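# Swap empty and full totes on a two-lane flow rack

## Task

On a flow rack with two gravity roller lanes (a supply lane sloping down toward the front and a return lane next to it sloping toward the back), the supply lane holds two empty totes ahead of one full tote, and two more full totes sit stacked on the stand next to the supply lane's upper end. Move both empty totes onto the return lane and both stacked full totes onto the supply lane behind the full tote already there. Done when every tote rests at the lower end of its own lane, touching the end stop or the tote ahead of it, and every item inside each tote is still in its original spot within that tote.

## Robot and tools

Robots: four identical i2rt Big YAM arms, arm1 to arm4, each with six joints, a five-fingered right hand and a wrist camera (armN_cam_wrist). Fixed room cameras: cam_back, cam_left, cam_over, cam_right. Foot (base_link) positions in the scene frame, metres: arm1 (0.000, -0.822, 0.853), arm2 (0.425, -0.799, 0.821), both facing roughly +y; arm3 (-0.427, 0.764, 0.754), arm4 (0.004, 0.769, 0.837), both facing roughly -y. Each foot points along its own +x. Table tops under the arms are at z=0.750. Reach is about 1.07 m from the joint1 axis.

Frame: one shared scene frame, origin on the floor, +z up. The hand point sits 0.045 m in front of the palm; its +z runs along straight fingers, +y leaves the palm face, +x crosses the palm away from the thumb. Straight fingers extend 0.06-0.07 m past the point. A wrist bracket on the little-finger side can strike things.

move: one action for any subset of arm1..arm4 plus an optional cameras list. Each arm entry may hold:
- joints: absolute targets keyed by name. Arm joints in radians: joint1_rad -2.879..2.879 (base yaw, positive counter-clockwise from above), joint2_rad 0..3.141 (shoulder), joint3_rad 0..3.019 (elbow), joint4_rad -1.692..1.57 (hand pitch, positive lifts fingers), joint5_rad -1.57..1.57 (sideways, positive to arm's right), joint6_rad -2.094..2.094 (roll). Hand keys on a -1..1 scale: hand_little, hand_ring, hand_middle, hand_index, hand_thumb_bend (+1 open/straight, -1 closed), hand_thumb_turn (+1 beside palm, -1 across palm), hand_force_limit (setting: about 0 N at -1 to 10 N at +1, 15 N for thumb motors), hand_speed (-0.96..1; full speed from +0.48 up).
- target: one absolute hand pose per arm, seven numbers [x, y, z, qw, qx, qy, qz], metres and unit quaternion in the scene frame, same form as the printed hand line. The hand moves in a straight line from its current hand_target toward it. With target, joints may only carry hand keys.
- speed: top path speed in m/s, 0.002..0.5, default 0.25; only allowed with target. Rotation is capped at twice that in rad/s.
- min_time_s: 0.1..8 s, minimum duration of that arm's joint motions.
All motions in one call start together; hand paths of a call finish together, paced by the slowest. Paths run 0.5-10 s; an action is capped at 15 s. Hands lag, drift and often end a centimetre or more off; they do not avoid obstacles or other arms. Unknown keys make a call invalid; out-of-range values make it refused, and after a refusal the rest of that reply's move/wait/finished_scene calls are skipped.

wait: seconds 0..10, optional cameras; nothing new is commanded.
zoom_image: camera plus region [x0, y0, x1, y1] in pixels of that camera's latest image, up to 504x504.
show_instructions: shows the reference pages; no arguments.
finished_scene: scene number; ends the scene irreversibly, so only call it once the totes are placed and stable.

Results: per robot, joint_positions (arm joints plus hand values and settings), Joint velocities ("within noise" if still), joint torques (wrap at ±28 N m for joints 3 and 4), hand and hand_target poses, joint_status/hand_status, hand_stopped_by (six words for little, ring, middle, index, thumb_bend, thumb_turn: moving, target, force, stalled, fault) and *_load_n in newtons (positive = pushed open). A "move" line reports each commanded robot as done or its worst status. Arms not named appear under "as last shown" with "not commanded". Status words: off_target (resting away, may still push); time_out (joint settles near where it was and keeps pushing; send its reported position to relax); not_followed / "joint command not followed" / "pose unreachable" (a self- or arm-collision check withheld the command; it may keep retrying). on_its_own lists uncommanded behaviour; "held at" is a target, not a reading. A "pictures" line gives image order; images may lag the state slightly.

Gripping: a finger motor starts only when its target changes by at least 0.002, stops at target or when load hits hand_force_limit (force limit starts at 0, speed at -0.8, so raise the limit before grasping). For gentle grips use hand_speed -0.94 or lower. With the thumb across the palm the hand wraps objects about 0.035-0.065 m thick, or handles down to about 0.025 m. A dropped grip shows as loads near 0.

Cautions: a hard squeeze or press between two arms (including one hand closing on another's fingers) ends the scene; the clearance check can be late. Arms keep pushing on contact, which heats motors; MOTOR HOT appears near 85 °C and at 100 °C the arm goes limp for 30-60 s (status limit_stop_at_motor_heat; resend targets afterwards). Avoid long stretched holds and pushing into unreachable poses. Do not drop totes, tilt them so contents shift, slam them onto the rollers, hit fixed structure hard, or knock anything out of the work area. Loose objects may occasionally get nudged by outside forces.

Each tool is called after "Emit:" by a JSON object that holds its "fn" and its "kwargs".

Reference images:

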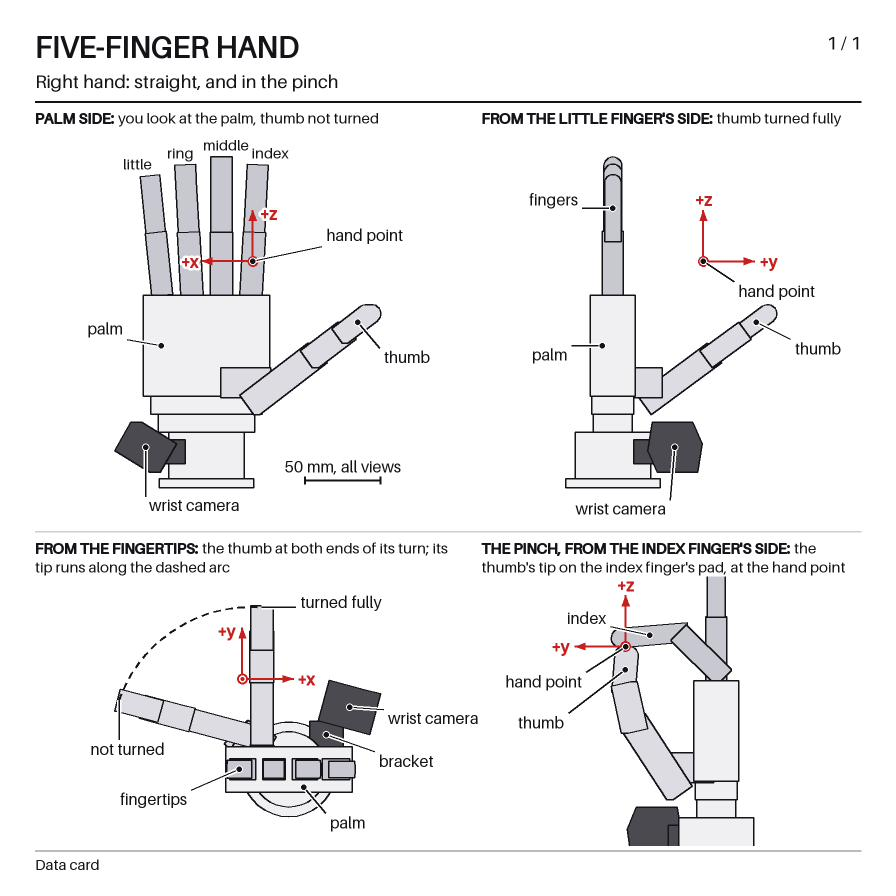

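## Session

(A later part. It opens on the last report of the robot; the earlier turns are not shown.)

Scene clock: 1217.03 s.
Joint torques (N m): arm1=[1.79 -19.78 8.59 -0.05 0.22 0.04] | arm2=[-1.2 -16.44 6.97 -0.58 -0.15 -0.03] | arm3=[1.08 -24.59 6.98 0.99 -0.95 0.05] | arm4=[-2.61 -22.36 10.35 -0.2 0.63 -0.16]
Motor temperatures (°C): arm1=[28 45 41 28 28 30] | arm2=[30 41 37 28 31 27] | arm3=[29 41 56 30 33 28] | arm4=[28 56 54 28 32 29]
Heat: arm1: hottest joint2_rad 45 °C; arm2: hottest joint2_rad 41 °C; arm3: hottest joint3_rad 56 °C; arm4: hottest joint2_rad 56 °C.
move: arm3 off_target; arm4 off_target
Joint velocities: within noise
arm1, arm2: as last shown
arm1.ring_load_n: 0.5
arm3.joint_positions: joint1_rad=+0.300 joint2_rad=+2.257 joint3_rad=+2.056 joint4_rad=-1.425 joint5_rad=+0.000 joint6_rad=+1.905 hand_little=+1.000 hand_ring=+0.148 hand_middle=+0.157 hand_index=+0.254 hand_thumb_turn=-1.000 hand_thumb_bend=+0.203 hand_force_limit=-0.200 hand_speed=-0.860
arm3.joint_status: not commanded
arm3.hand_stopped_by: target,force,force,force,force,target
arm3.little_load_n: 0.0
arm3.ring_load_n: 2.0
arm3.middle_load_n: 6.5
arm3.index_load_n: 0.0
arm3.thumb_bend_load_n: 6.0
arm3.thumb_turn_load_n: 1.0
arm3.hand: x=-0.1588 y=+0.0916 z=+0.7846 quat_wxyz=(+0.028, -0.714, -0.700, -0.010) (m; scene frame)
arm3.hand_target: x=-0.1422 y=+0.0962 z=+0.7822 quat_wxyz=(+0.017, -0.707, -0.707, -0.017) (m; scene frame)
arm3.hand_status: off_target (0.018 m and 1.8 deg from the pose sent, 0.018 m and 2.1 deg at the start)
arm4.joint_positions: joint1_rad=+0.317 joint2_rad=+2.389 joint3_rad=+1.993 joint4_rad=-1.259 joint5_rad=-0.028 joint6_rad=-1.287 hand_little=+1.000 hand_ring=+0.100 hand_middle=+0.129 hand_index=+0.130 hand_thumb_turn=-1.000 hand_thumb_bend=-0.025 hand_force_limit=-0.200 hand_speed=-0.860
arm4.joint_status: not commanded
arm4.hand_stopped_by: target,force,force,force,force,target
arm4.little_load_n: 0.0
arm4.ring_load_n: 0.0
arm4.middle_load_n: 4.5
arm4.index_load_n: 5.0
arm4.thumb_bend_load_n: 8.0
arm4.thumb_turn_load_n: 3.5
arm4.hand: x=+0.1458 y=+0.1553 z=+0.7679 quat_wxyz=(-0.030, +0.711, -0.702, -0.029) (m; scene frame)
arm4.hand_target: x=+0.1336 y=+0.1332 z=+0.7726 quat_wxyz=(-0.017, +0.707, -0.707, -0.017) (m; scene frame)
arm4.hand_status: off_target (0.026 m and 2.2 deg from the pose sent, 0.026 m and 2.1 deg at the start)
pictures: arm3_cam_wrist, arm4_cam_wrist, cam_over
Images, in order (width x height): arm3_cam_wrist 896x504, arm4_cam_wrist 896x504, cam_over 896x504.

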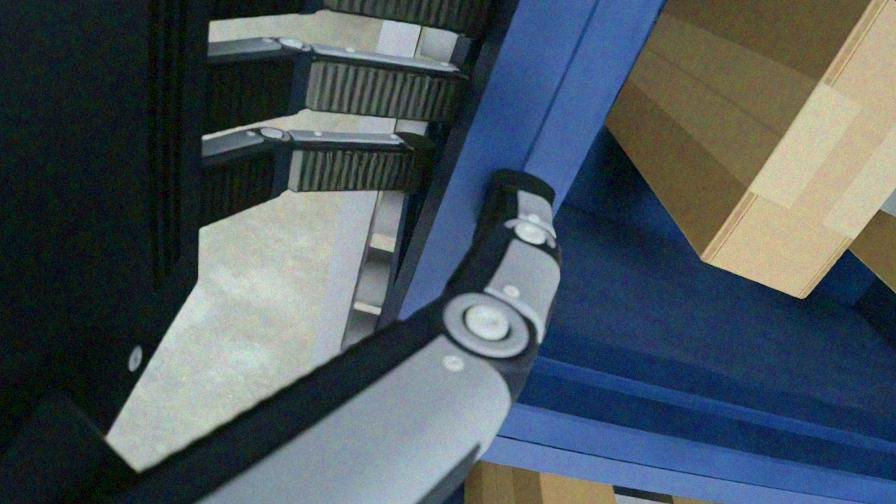

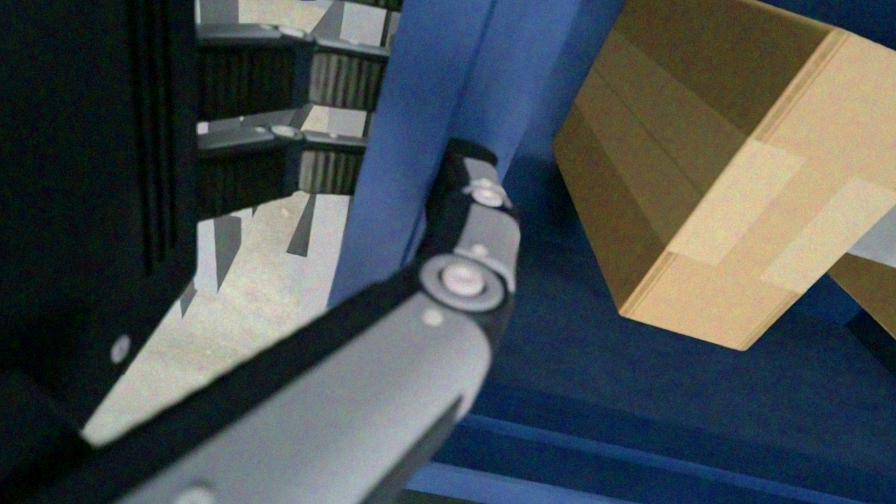

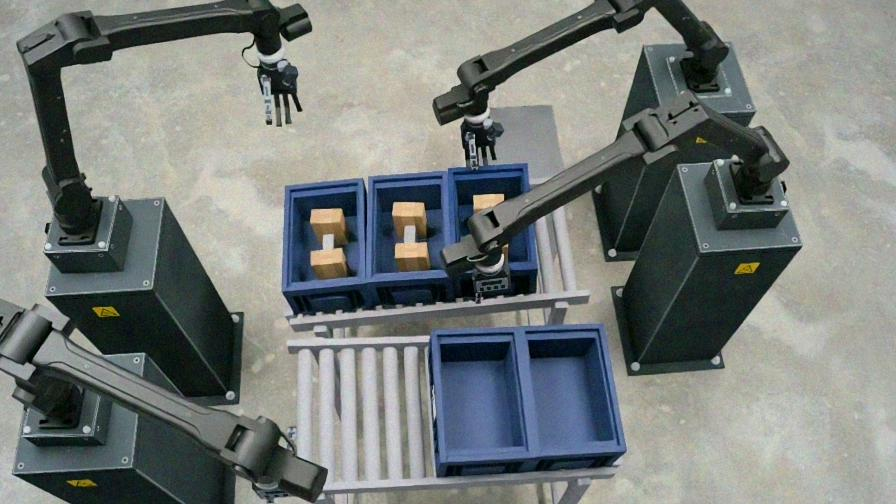

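Emit:
{"fn": "move", "kwargs": {"arm3": {"target": [-0.146, 0.100, 0.769, -0.024, 0.7067, 0.7067, 0.024], "speed": 0.05}, "arm4": {"target": [0.136, 0.138, 0.757, -0.024, 0.7067, -0.7067, -0.024], "speed": 0.05}, "cameras": ["arm3_cam_wrist", "arm4_cam_wrist", "cam_over", "cam_left", "cam_back"]}}

Emit:
{"fn": "zoom_image", "kwargs": {"camera": "cam_over", "region": [360, 140, 600, 330]}}

Emit:
{"fn": "zoom_image", "kwargs": {"camera": "cam_left", "region": [260, 150, 600, 340]}}

Emit:
{"fn": "zoom_image", "kwargs": {"camera": "cam_back", "region": [340, 100, 620, 280]}}

Scene clock: 1239.90 s.
Joint torques (N m): arm1=[1.79 -19.6 8.59 -0.08 0.21 0.06] | arm2=[-1.14 -16.44 6.97 -0.55 -0.16 -0.04] | arm3=[1.08 -24.18 6.56 1.11 -0.75 -0.04] | arm4=[-2.2 -21.48 9.7 0.08 0.39 -0.17]
Motor temperatures (°C): arm1=[28 45 41 28 28 30] | arm2=[30 41 37 28 31 27] | arm3=[29 41 53 30 33 28] | arm4=[28 53 54 28 31 29]
Heat: arm1: hottest joint2_rad 45 °C; arm2: hottest joint2_rad 41 °C; arm3: hottest joint3_rad 53 °C; arm4: hottest joint3_rad 54 °C.
move: arm3 off_target; arm4 off_target
Joint velocities: within noise
arm1, arm2: as last shown
arm1.ring_load_n: 0.0
arm2.little_load_n: 0.5
arm2.thumb_turn_load_n: -0.5
arm3.joint_positions: joint1_rad=+0.297 joint2_rad=+2.253 joint3_rad=+2.044 joint4_rad=-1.412 joint5_rad=-0.010 joint6_rad=+1.901 hand_little=+1.000 hand_ring=+0.148 hand_middle=+0.157 hand_index=+0.254 hand_thumb_turn=-1.000 hand_thumb_bend=+0.203 hand_force_limit=-0.200 hand_speed=-0.860
arm3.joint_status: not commanded
arm3.hand_stopped_by: target,force,force,force,force,target
arm3.little_load_n: 0.0
arm3.ring_load_n: 2.0
arm3.middle_load_n: 5.5
arm3.index_load_n: 0.0
arm3.thumb_bend_load_n: 7.5
arm3.thumb_turn_load_n: 1.5
arm3.hand: x=-0.1589 y=+0.0919 z=+0.7836 quat_wxyz=(+0.023, -0.713, -0.700, -0.013) (m; scene frame)
arm3.hand_target: x=-0.1462 y=+0.1003 z=+0.7693 quat_wxyz=(+0.024, -0.707, -0.707, -0.024) (m; scene frame)
arm3.hand_status: off_target (0.021 m and 1.6 deg from the pose sent, 0.022 m and 2.0 deg at the start)
arm4.joint_positions: joint1_rad=+0.317 joint2_rad=+2.390 joint3_rad=+1.993 joint4_rad=-1.259 joint5_rad=-0.029 joint6_rad=-1.287 hand_little=+1.000 hand_ring=+0.100 hand_middle=+0.129 hand_index=+0.130 hand_thumb_turn=-1.000 hand_thumb_bend=-0.025 hand_force_limit=-0.200 hand_speed=-0.860
arm4.joint_status: not commanded
arm4.hand_stopped_by: target,force,force,force,force,target
arm4.little_load_n: 0.0
arm4.ring_load_n: 0.0
arm4.middle_load_n: 3.5
arm4.index_load_n: 4.5
arm4.thumb_bend_load_n: 8.5
arm4.thumb_turn_load_n: 3.5
arm4.hand: x=+0.1459 y=+0.1556 z=+0.7672 quat_wxyz=(-0.031, +0.711, -0.702, -0.029) (m; scene frame)
arm4.hand_target: x=+0.1357 y=+0.1391 z=+0.7574 quat_wxyz=(-0.024, +0.707, -0.707, -0.024) (m; scene frame)
arm4.hand_status: off_target (0.023 m and 1.2 deg from the pose sent, 0.023 m and 1.1 deg at the start)
pictures: arm3_cam_wrist, arm4_cam_wrist, cam_back, cam_left, cam_over
Images, in order (width x height): arm3_cam_wrist 896x504, arm4_cam_wrist 896x504, cam_back 896x504, cam_left 896x504, cam_over 896x504.

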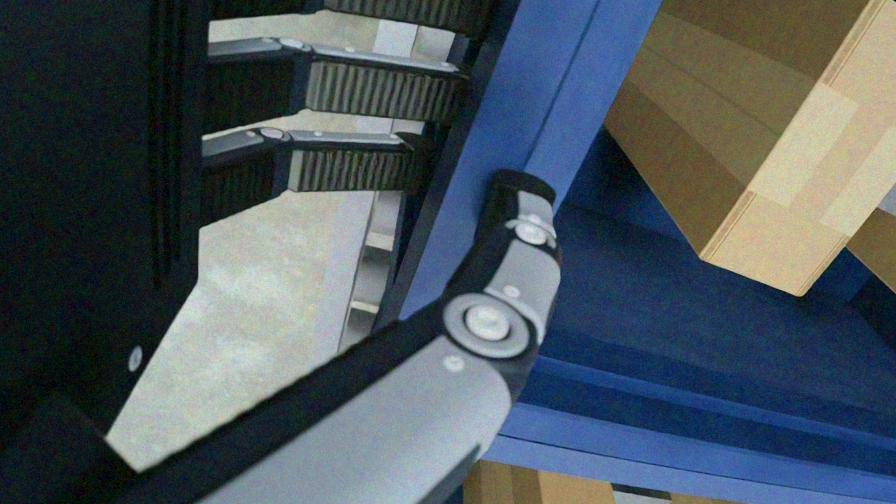

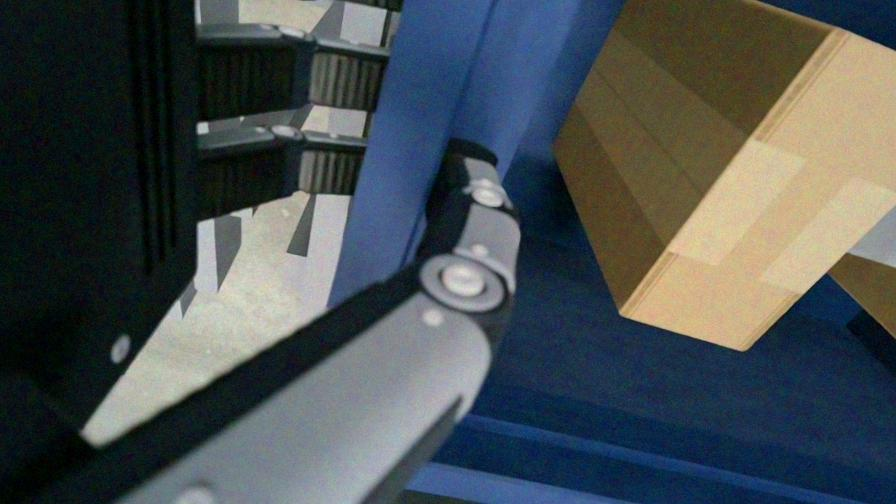

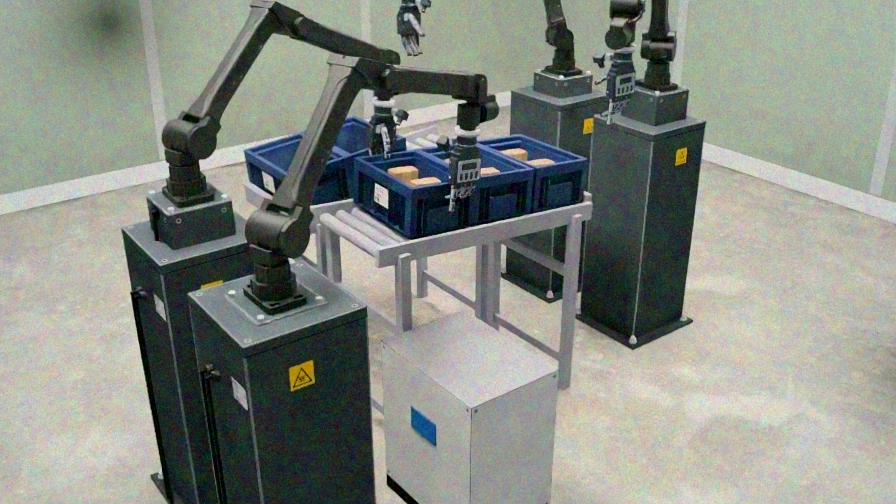

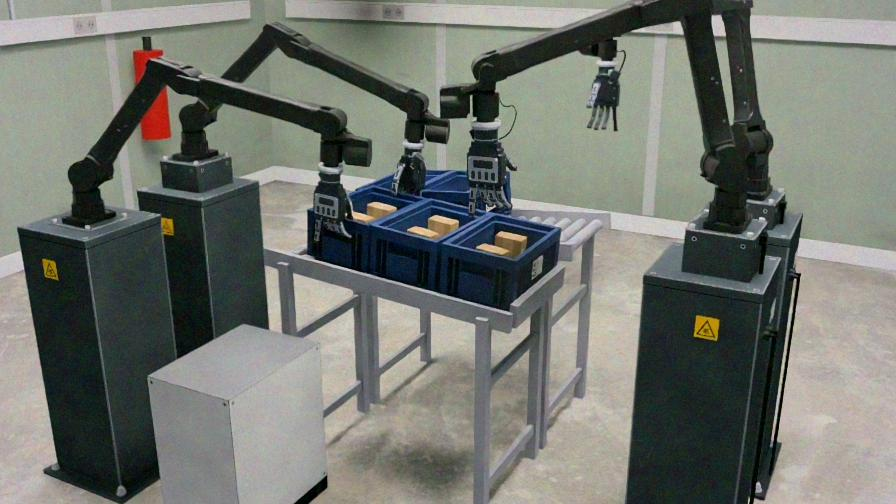

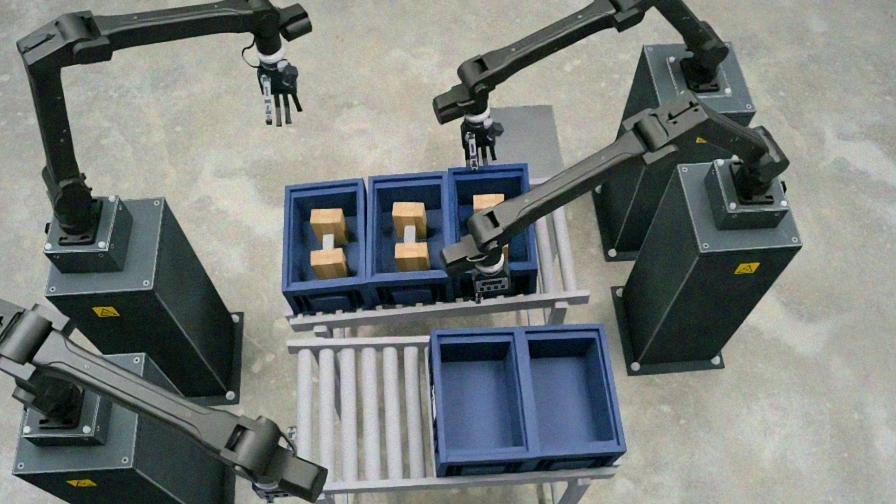

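Scaled by 2.100.

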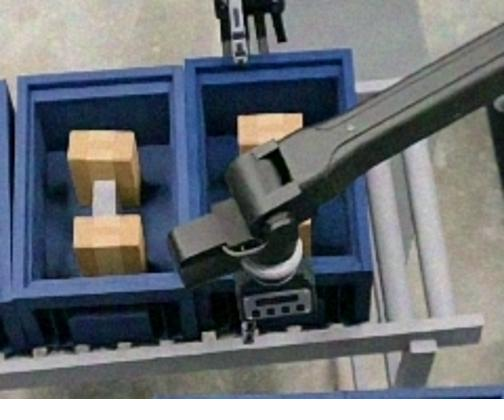

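Scaled by 1.482.

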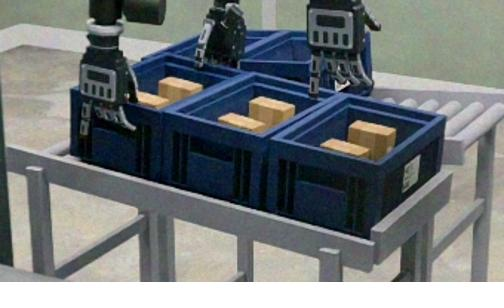

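Scaled by 1.800.

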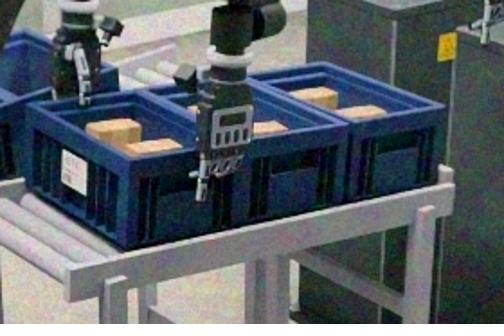

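Emit:
{"fn": "move", "kwargs": {"arm3": {"joints": {"hand_thumb_bend": 1.0, "hand_index": 0.3, "hand_middle": 0.3, "hand_ring": 0.3, "hand_speed": -0.6}}, "arm4": {"joints": {"hand_thumb_bend": 1.0, "hand_index": 0.3, "hand_middle": 0.3, "hand_ring": 0.3, "hand_speed": -0.6}}, "cameras": ["arm3_cam_wrist", "arm4_cam_wrist", "cam_over", "cam_left"]}}

Emit:
{"fn": "zoom_image", "kwargs": {"camera": "cam_left", "region": [260, 150, 600, 340]}}

Emit:
{"fn": "zoom_image", "kwargs": {"camera": "cam_over", "region": [360, 140, 600, 330]}}

Scene clock: 1252.90 s.
Joint torques (N m): arm1=[1.79 -19.72 8.62 -0.09 0.21 0.05] | arm2=[-1.32 -16.73 6.95 -0.62 -0.15 -0.04] | arm3=[0.62 -23.53 6.69 0.79 -0.36 0.1] | arm4=[-1.44 -21.01 9.58 0.1 0.23 -0.12]
Motor temperatures (°C): arm1=[28 45 41 28 28 30] | arm2=[29 41 37 28 31 27] | arm3=[29 41 51 30 33 28] | arm4=[28 54 53 28 31 29]
Heat: arm1: hottest joint2_rad 45 °C; arm2: hottest joint2_rad 41 °C; arm3: hottest joint3_rad 51 °C; arm4: hottest joint2_rad 54 °C.
move: arm3 done; arm4 done
Joint velocities: within noise
arm1, arm2: as last shown
arm2.little_load_n: 0.0
arm2.thumb_turn_load_n: 0.0
arm3.joint_positions: joint1_rad=+0.297 joint2_rad=+2.253 joint3_rad=+2.044 joint4_rad=-1.407 joint5_rad=-0.019 joint6_rad=+1.901 hand_little=+1.000 hand_ring=+0.300 hand_middle=+0.300 hand_index=+0.300 hand_thumb_turn=-1.000 hand_thumb_bend=+1.000 hand_force_limit=-0.200 hand_speed=-0.600
arm3.joint_status: all done
arm3.hand_stopped_by: target,target,target,target,target,target
arm3.little_load_n: -0.5
arm3.ring_load_n: 0.0
arm3.middle_load_n: 0.0
arm3.index_load_n: 1.0
arm3.thumb_bend_load_n: 0.0
arm3.thumb_turn_load_n: 0.0
arm3.hand: x=-0.1563 y=+0.0913 z=+0.7843 quat_wxyz=(+0.019, -0.713, -0.700, -0.016) (m; scene frame)
arm3.hand_target: x=-0.1464 y=+0.1003 z=+0.7692 quat_wxyz=(+0.024, -0.707, -0.707, -0.024) (m; scene frame)
arm3.hand_status: not commanded
arm4.joint_positions: joint1_rad=+0.308 joint2_rad=+2.392 joint3_rad=+1.995 joint4_rad=-1.259 joint5_rad=-0.024 joint6_rad=-1.287 hand_little=+1.000 hand_ring=+0.300 hand_middle=+0.300 hand_index=+0.300 hand_thumb_turn=-1.000 hand_thumb_bend=+1.000 hand_force_limit=-0.200 hand_speed=-0.600
arm4.joint_status: all done
arm4.hand_stopped_by: target,target,target,target,target,target
arm4.little_load_n: 0.0
arm4.ring_load_n: 0.0
arm4.middle_load_n: 0.5
arm4.index_load_n: 0.0
arm4.thumb_bend_load_n: 0.0
arm4.thumb_turn_load_n: 0.0
arm4.hand: x=+0.1392 y=+0.1537 z=+0.7669 quat_wxyz=(-0.029, +0.707, -0.706, -0.030) (m; scene frame)
arm4.hand_target: x=+0.1356 y=+0.1391 z=+0.7574 quat_wxyz=(-0.024, +0.707, -0.707, -0.024) (m; scene frame)
arm4.hand_status: not commanded
pictures: arm3_cam_wrist, arm4_cam_wrist, cam_left, cam_over
Images, in order (width x height): arm3_cam_wrist 896x504, arm4_cam_wrist 896x504, cam_left 896x504, cam_over 896x504.

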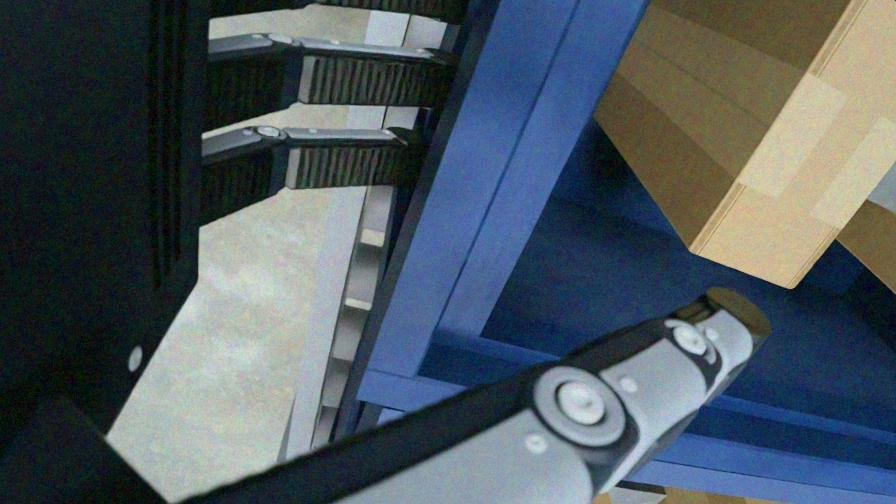

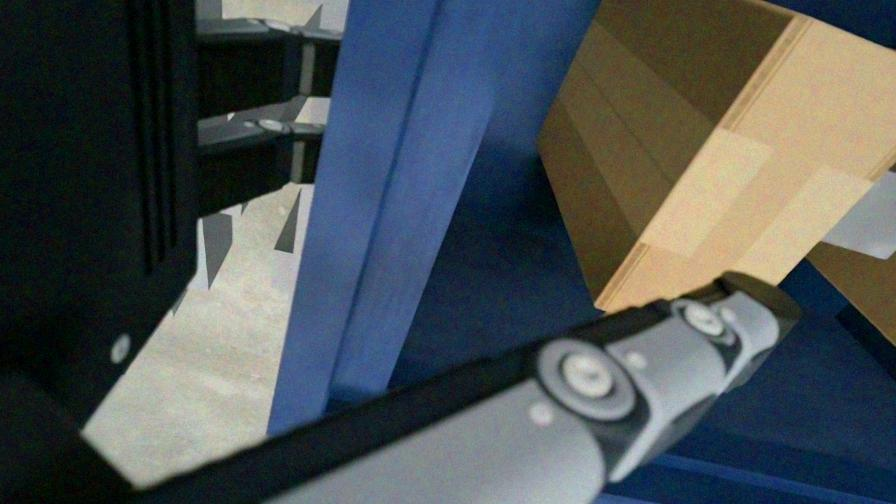

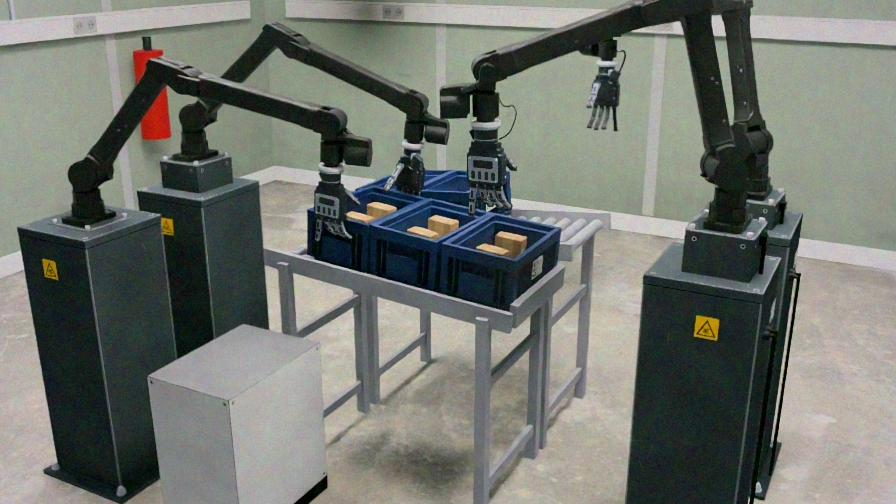

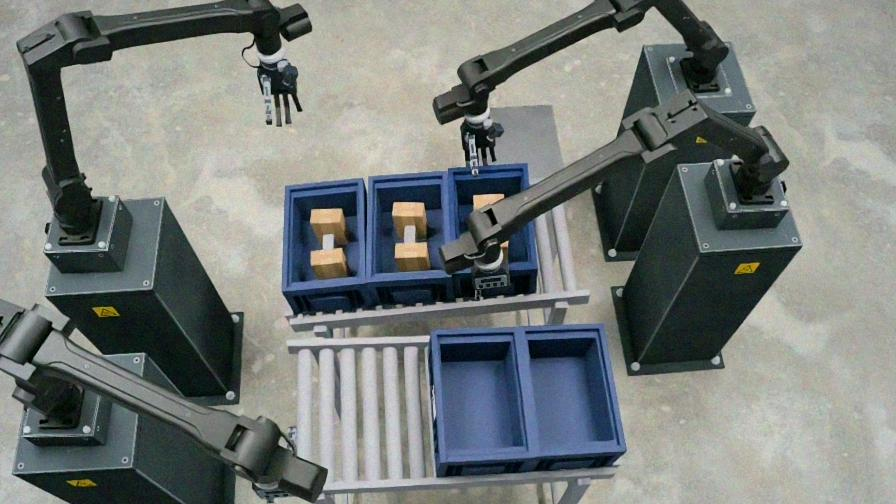

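Scaled by 1.482.

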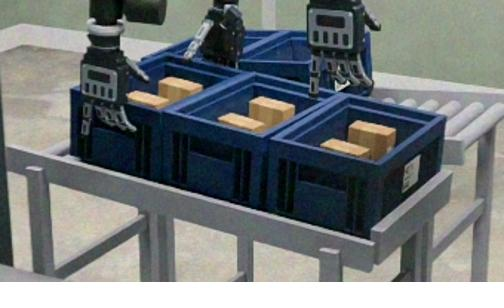

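Scaled by 2.100.

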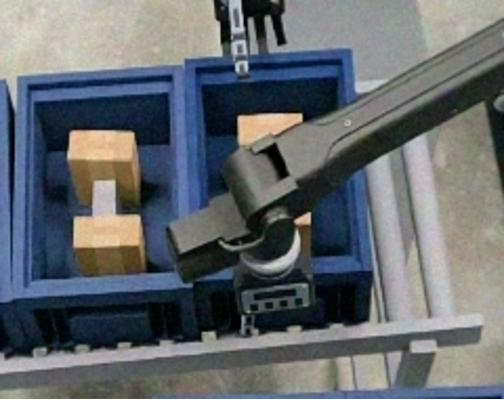

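Emit:
{"fn": "move", "kwargs": {"arm3": {"target": [-0.245, 0.098, 0.782, -0.015, 0.7069, 0.7069, 0.015], "speed": 0.1}, "arm4": {"target": [0.232, 0.150, 0.768, -0.015, 0.7069, -0.7069, -0.015], "speed": 0.1}}}

Emit:
{"fn": "move", "kwargs": {"arm3": {"target": [-0.34, 0.20, 0.93, 0, 0.7071, 0.7071, 0], "speed": 0.2}, "arm4": {"target": [0.26, 0.30, 0.93, 0, 0.7071, -0.7071, 0], "speed": 0.2}, "cameras": ["all"]}}

Emit:
{"fn": "zoom_image", "kwargs": {"camera": "cam_left", "region": [260, 150, 600, 340]}}

Emit:
{"fn": "zoom_image", "kwargs": {"camera": "cam_over", "region": [270, 140, 600, 330]}}

Emit:
{"fn": "zoom_image", "kwargs": {"camera": "cam_back", "region": [240, 100, 620, 280]}}

Emit:
{"fn": "zoom_image", "kwargs": {"camera": "cam_right", "region": [270, 160, 690, 360]}}

Scene clock: 1267.73 s.
Joint torques (N m): arm1=[1.79 -19.66 8.62 -0.08 0.22 0.05] | arm2=[-1.14 -16.5 6.97 -0.61 -0.15 -0.04] | arm3=[0.09 -23.12 6.9 0.84 0.12 0] | arm4=[-0.21 -22.07 9.96 -0.47 0.16 0.03]
Motor temperatures (°C): arm1=[28 45 41 28 28 30] | arm2=[29 41 37 28 31 27] | arm3=[29 42 49 30 33 28] | arm4=[28 57 54 28 31 29]
Heat: arm1: hottest joint2_rad 45 °C; arm2: hottest joint2_rad 41 °C; arm3: hottest joint3_rad 49 °C; arm4: hottest joint2_rad 57 °C.
move: arm3 done; arm4 off_target
Joint velocities: within noise
arm1, arm2: as last shown
arm3.joint_positions: joint1_rad=+0.170 joint2_rad=+2.173 joint3_rad=+1.904 joint4_rad=-1.338 joint5_rad=-0.017 joint6_rad=+1.767 hand_little=+1.000 hand_ring=+0.300 hand_middle=+0.300 hand_index=+0.300 hand_thumb_turn=-1.000 hand_thumb_bend=+1.000 hand_force_limit=-0.200 hand_speed=-0.600
arm3.joint_status: not commanded
arm3.hand_stopped_by: target,target,target,target,target,target
arm3.little_load_n: 0.0
arm3.ring_load_n: 0.0
arm3.middle_load_n: 0.0
arm3.index_load_n: 0.0
arm3.thumb_bend_load_n: 0.0
arm3.thumb_turn_load_n: 0.0
arm3.hand: x=-0.2440 y=+0.0938 z=+0.7854 quat_wxyz=(+0.013, -0.711, -0.703, -0.015) (m; scene frame)
arm3.hand_target: x=-0.2450 y=+0.0980 z=+0.7820 quat_wxyz=(+0.015, -0.707, -0.707, -0.015) (m; scene frame)
arm3.hand_status: done (0.006 m and 0.7 deg from the pose sent, 0.089 m and 1.1 deg at the start)
arm4.joint_positions: joint1_rad=+0.428 joint2_rad=+2.424 joint3_rad=+2.090 joint4_rad=-1.279 joint5_rad=-0.023 joint6_rad=-1.167 hand_little=+1.000 hand_ring=+0.300 hand_middle=+0.300 hand_index=+0.300 hand_thumb_turn=-1.000 hand_thumb_bend=+1.000 hand_force_limit=-0.200 hand_speed=-0.600
arm4.joint_status: not commanded
arm4.hand_stopped_by: target,target,target,target,target,target
arm4.little_load_n: 0.0
arm4.ring_load_n: 0.0
arm4.middle_load_n: 0.5
arm4.index_load_n: 0.0
arm4.thumb_bend_load_n: 0.0
arm4.thumb_turn_load_n: 0.0
arm4.hand: x=+0.2252 y=+0.1572 z=+0.7761 quat_wxyz=(-0.016, +0.708, -0.706, -0.014) (m; scene frame)
arm4.hand_target: x=+0.2319 y=+0.1506 z=+0.7680 quat_wxyz=(-0.015, +0.707, -0.707, -0.014) (m; scene frame)
arm4.hand_status: off_target (0.013 m and 0.3 deg from the pose sent, 0.093 m and 2.4 deg at the start)
pictures: none

Scene clock: 1269.73 s.
Joint torques (N m): arm1=[1.73 -19.72 8.61 -0.06 0.21 0.05] | arm2=[-1.32 -16.38 6.95 -0.62 -0.14 -0.04] | arm3=[0.26 -16.91 7.31 0.13 0.12 -0.06] | arm4=[-0.21 -18.55 5.7 -0.43 0.2 0.01]
Motor temperatures (°C): arm1=[28 45 41 28 28 30] | arm2=[29 41 37 28 31 27] | arm3=[29 42 49 30 32 28] | arm4=[28 57 53 28 31 29]
Heat: arm1: hottest joint2_rad 45 °C; arm2: hottest joint2_rad 41 °C; arm3: hottest joint3_rad 49 °C; arm4: hottest joint2_rad 57 °C.
move: arm3 off_target; arm4 off_target
Joint velocities: within noise
arm1, arm2: as last shown
arm2.thumb_turn_load_n: -0.5
arm3.joint_positions: joint1_rad=+0.033 joint2_rad=+1.738 joint3_rad=+1.642 joint4_rad=-1.439 joint5_rad=-0.010 joint6_rad=+1.628 hand_little=+1.000 hand_ring=+0.300 hand_middle=+0.300 hand_index=+0.300 hand_thumb_turn=-1.000 hand_thumb_bend=+1.000 hand_force_limit=-0.200 hand_speed=-0.600
arm3.joint_status: not commanded
arm3.hand_stopped_by: target,target,target,target,target,target
arm3.little_load_n: 0.0
arm3.ring_load_n: 0.0
arm3.middle_load_n: 0.0
arm3.index_load_n: 0.0
arm3.thumb_bend_load_n: -0.5
arm3.thumb_turn_load_n: -0.5
arm3.hand: x=-0.3376 y=+0.1919 z=+0.9421 quat_wxyz=(-0.014, -0.710, -0.704, +0.010) (m; scene frame)
arm3.hand_target: x=-0.3398 y=+0.2000 z=+0.9304 quat_wxyz=(+0.000, -0.707, -0.707, +0.000) (m; scene frame)
arm3.hand_status: off_target (0.015 m and 2.0 deg from the pose sent, 0.203 m and 2.4 deg at the start)
arm4.joint_positions: joint1_rad=+0.576 joint2_rad=+1.936 joint3_rad=+1.701 joint4_rad=-1.302 joint5_rad=-0.005 joint6_rad=-1.017 hand_little=+1.000 hand_ring=+0.300 hand_middle=+0.300 hand_index=+0.300 hand_thumb_turn=-1.000 hand_thumb_bend=+1.000 hand_force_limit=-0.200 hand_speed=-0.600
arm4.joint_status: not commanded
arm4.hand_stopped_by: target,target,target,target,target,target
arm4.little_load_n: 0.0
arm4.ring_load_n: 0.0
arm4.middle_load_n: 0.0
arm4.index_load_n: 0.0
arm4.thumb_bend_load_n: 0.0
arm4.thumb_turn_load_n: 0.0
arm4.hand: x=+0.2619 y=+0.2901 z=+0.9403 quat_wxyz=(+0.004, +0.708, -0.706, +0.019) (m; scene frame)
arm4.hand_target: x=+0.2600 y=+0.3000 z=+0.9303 quat_wxyz=(+0.000, +0.707, -0.707, +0.000) (m; scene frame)
arm4.hand_status: off_target (0.014 m and 2.2 deg from the pose sent, 0.213 m and 2.5 deg at the start)
pictures: arm1_cam_wrist, arm2_cam_wrist, arm3_cam_wrist, arm4_cam_wrist, cam_back, cam_left, cam_over, cam_right
Images, in order (width x height): arm1_cam_wrist 896x504, arm2_cam_wrist 896x504, arm3_cam_wrist 896x504, arm4_cam_wrist 896x504, cam_back 896x504, cam_left 896x504, cam_over 896x504, cam_right 896x504.

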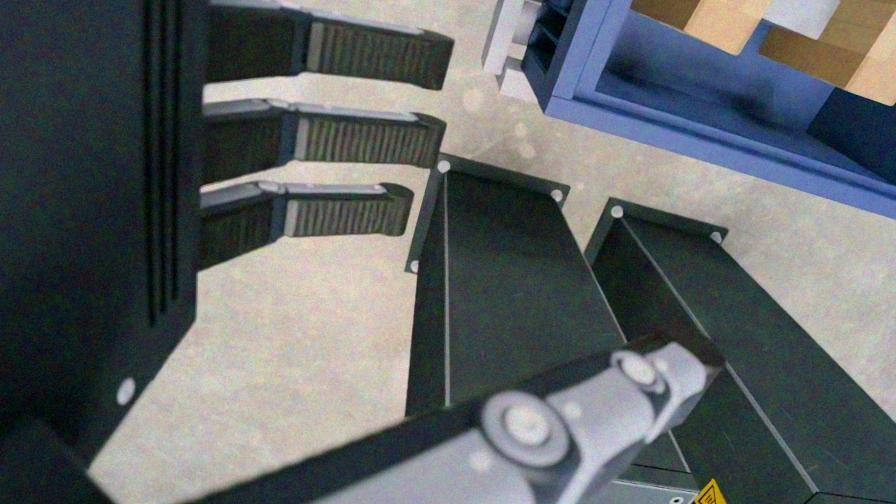

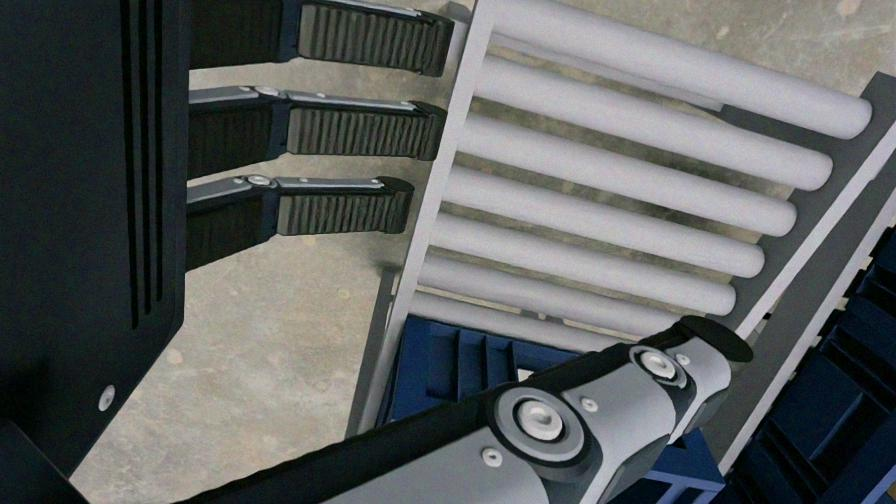

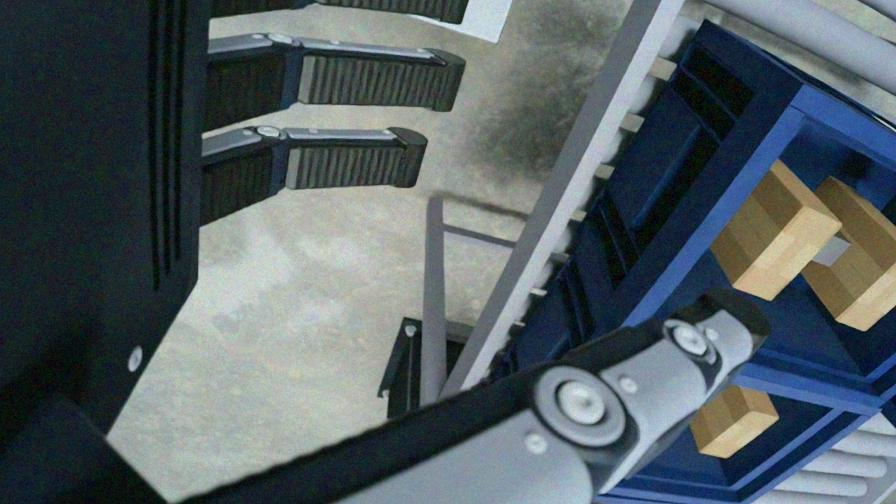

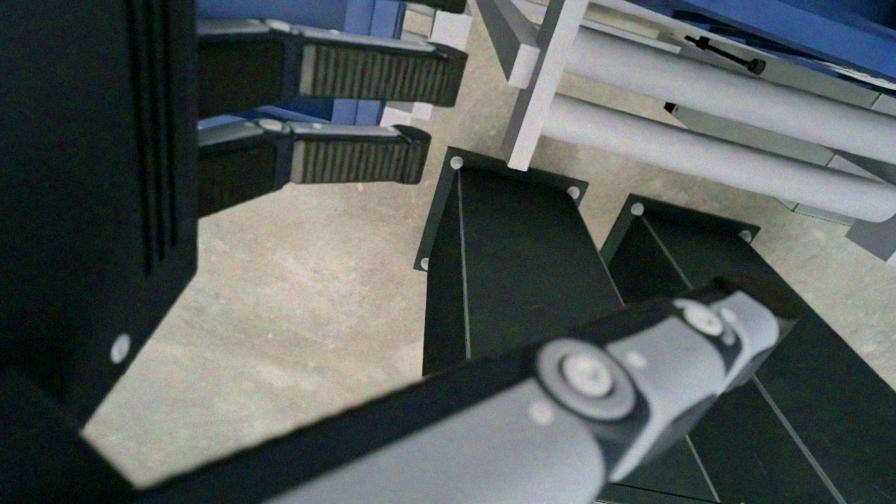

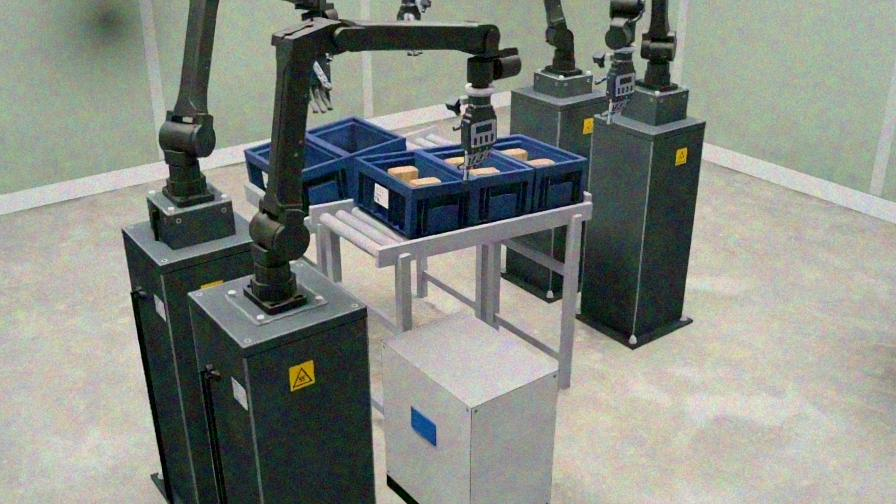

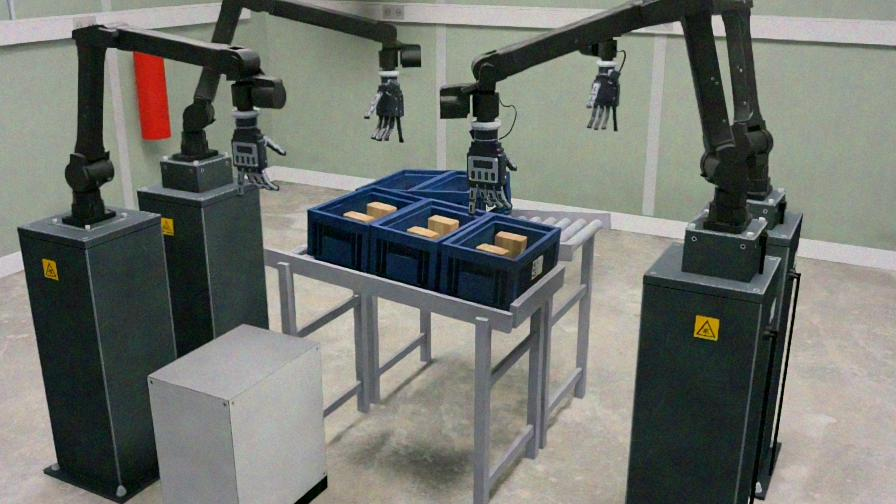

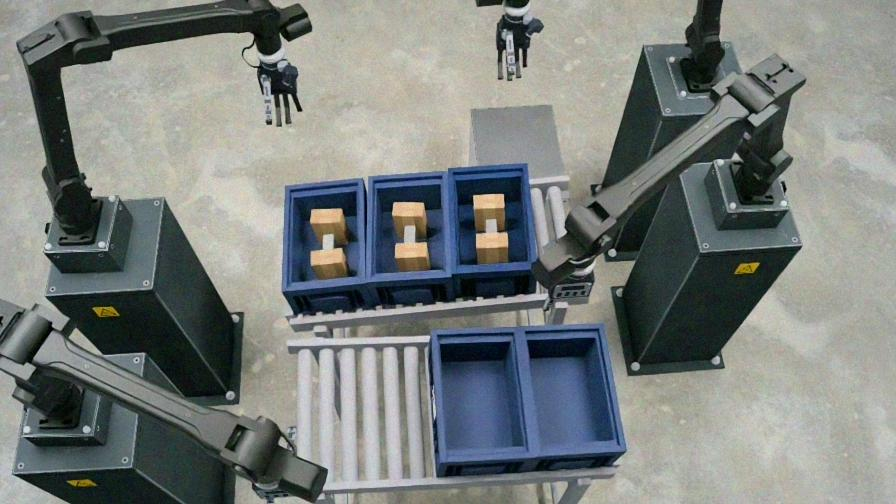

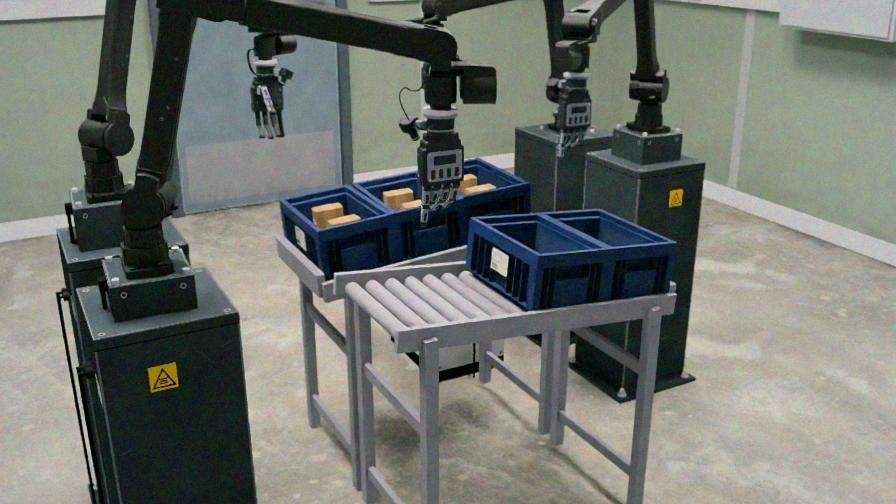

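Scaled by 1.482.

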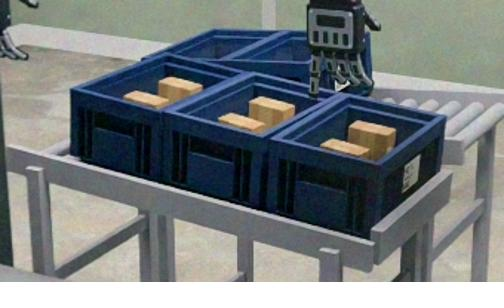

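Scaled by 1.527.

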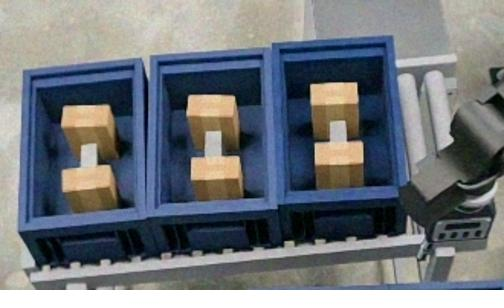

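Scaled by 1.326.

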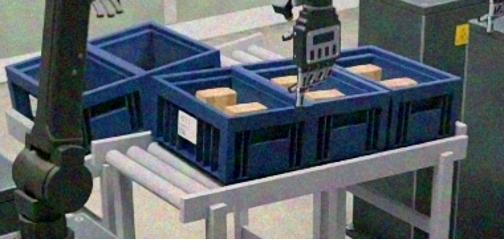

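Scaled by 1.200.

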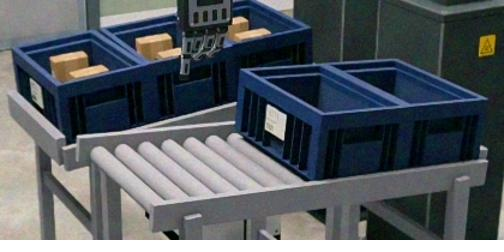

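Emit:
{"fn": "move", "kwargs": {"arm1": {"target": [-0.245, -0.24, 0.90, 0, 0.7071, 0.7071, 0], "speed": 0.2}, "cameras": ["arm1_cam_wrist", "cam_over"]}}

Emit:
{"fn": "zoom_image", "kwargs": {"camera": "cam_over", "region": [340, 160, 400, 320]}}

Emit:
{"fn": "zoom_image", "kwargs": {"camera": "cam_over", "region": [425, 150, 485, 310]}}

Scene clock: 1280.97 s.
Joint torques (N m): arm1=[1.2 -22.3 12.67 -0.79 0.23 -0.16] | arm2=[-1.26 -16.5 6.95 -0.59 -0.14 -0.04] | arm3=[-0.67 -17.38 7.36 0.13 0.15 -0.05] | arm4=[-0.62 -18.73 5.72 -0.25 0.16 -0.01]
Motor temperatures (°C): arm1=[28 45 41 28 28 30] | arm2=[29 41 37 28 31 27] | arm3=[29 41 49 30 32 28] | arm4=[28 54 51 28 31 29]
Heat: arm1: hottest joint2_rad 45 °C; arm2: hottest joint2_rad 41 °C; arm3: hottest joint3_rad 49 °C; arm4: hottest joint2_rad 54 °C.
move: arm1 off_target
Joint velocities: within noise
arm1.joint_positions: joint1_rad=+0.504 joint2_rad=+2.207 joint3_rad=+2.004 joint4_rad=-1.373 joint5_rad=-0.005 joint6_rad=-1.097 hand_little=+1.000 hand_ring=+0.300 hand_middle=+0.300 hand_index=+0.300 hand_thumb_turn=-1.000 hand_thumb_bend=+1.000 hand_force_limit=-0.400 hand_speed=-0.200
arm1.joint_status: not commanded
arm1.hand_stopped_by: target,target,target,target,target,target
arm1.little_load_n: 0.0
arm1.ring_load_n: 0.0
arm1.middle_load_n: 0.0
arm1.index_load_n: 0.0
arm1.thumb_bend_load_n: 0.0
arm1.thumb_turn_load_n: 0.0
arm1.hand: x=-0.2433 y=-0.2508 z=+0.9015 quat_wxyz=(+0.003, +0.710, +0.704, -0.001) (m; scene frame)
arm1.hand_target: x=-0.2448 y=-0.2403 z=+0.9000 quat_wxyz=(+0.000, +0.707, +0.707, +0.000) (m; scene frame)
arm1.hand_status: off_target (0.011 m and 0.6 deg from the pose sent, 0.148 m and 1.1 deg at the start)
arm2, arm3, arm4: as last shown
arm2.thumb_turn_load_n: 0.0
arm3.thumb_bend_load_n: 0.0
arm3.thumb_turn_load_n: 0.0
arm4.hand_target: x=+0.2600 y=+0.2999 z=+0.9303 quat_wxyz=(+0.000, +0.707, -0.707, +0.000) (m; scene frame)
pictures: arm1_cam_wrist, cam_over
Images, in order (width x height): arm1_cam_wrist 896x504, cam_over 896x504.

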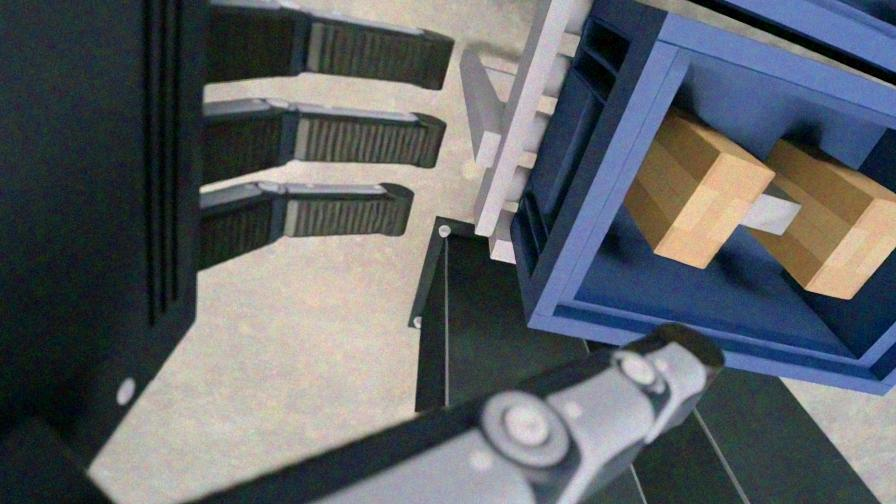

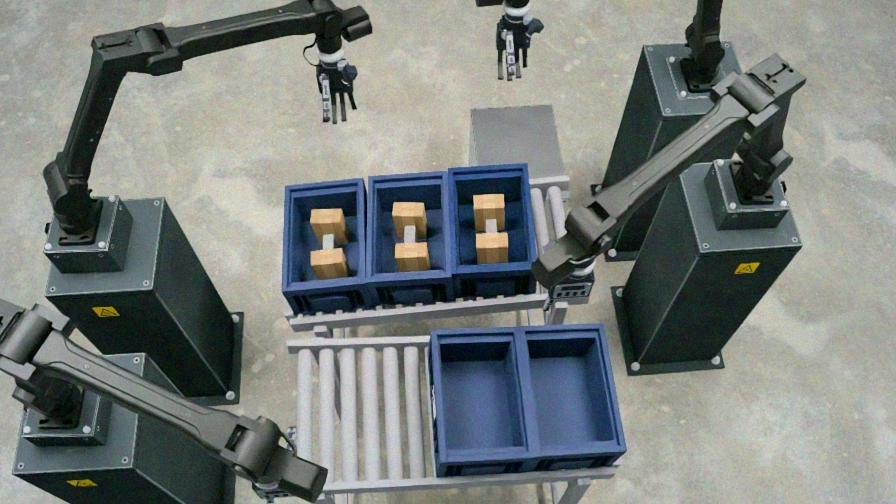

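Scaled by 3.150.

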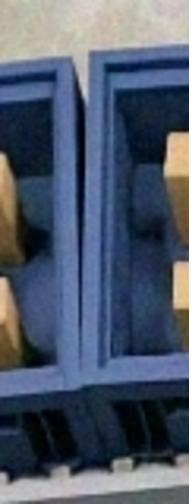

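Scaled by 3.150.

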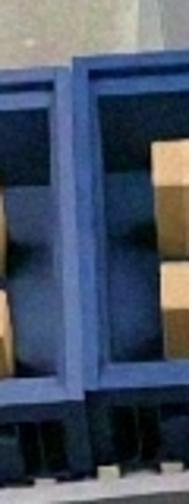

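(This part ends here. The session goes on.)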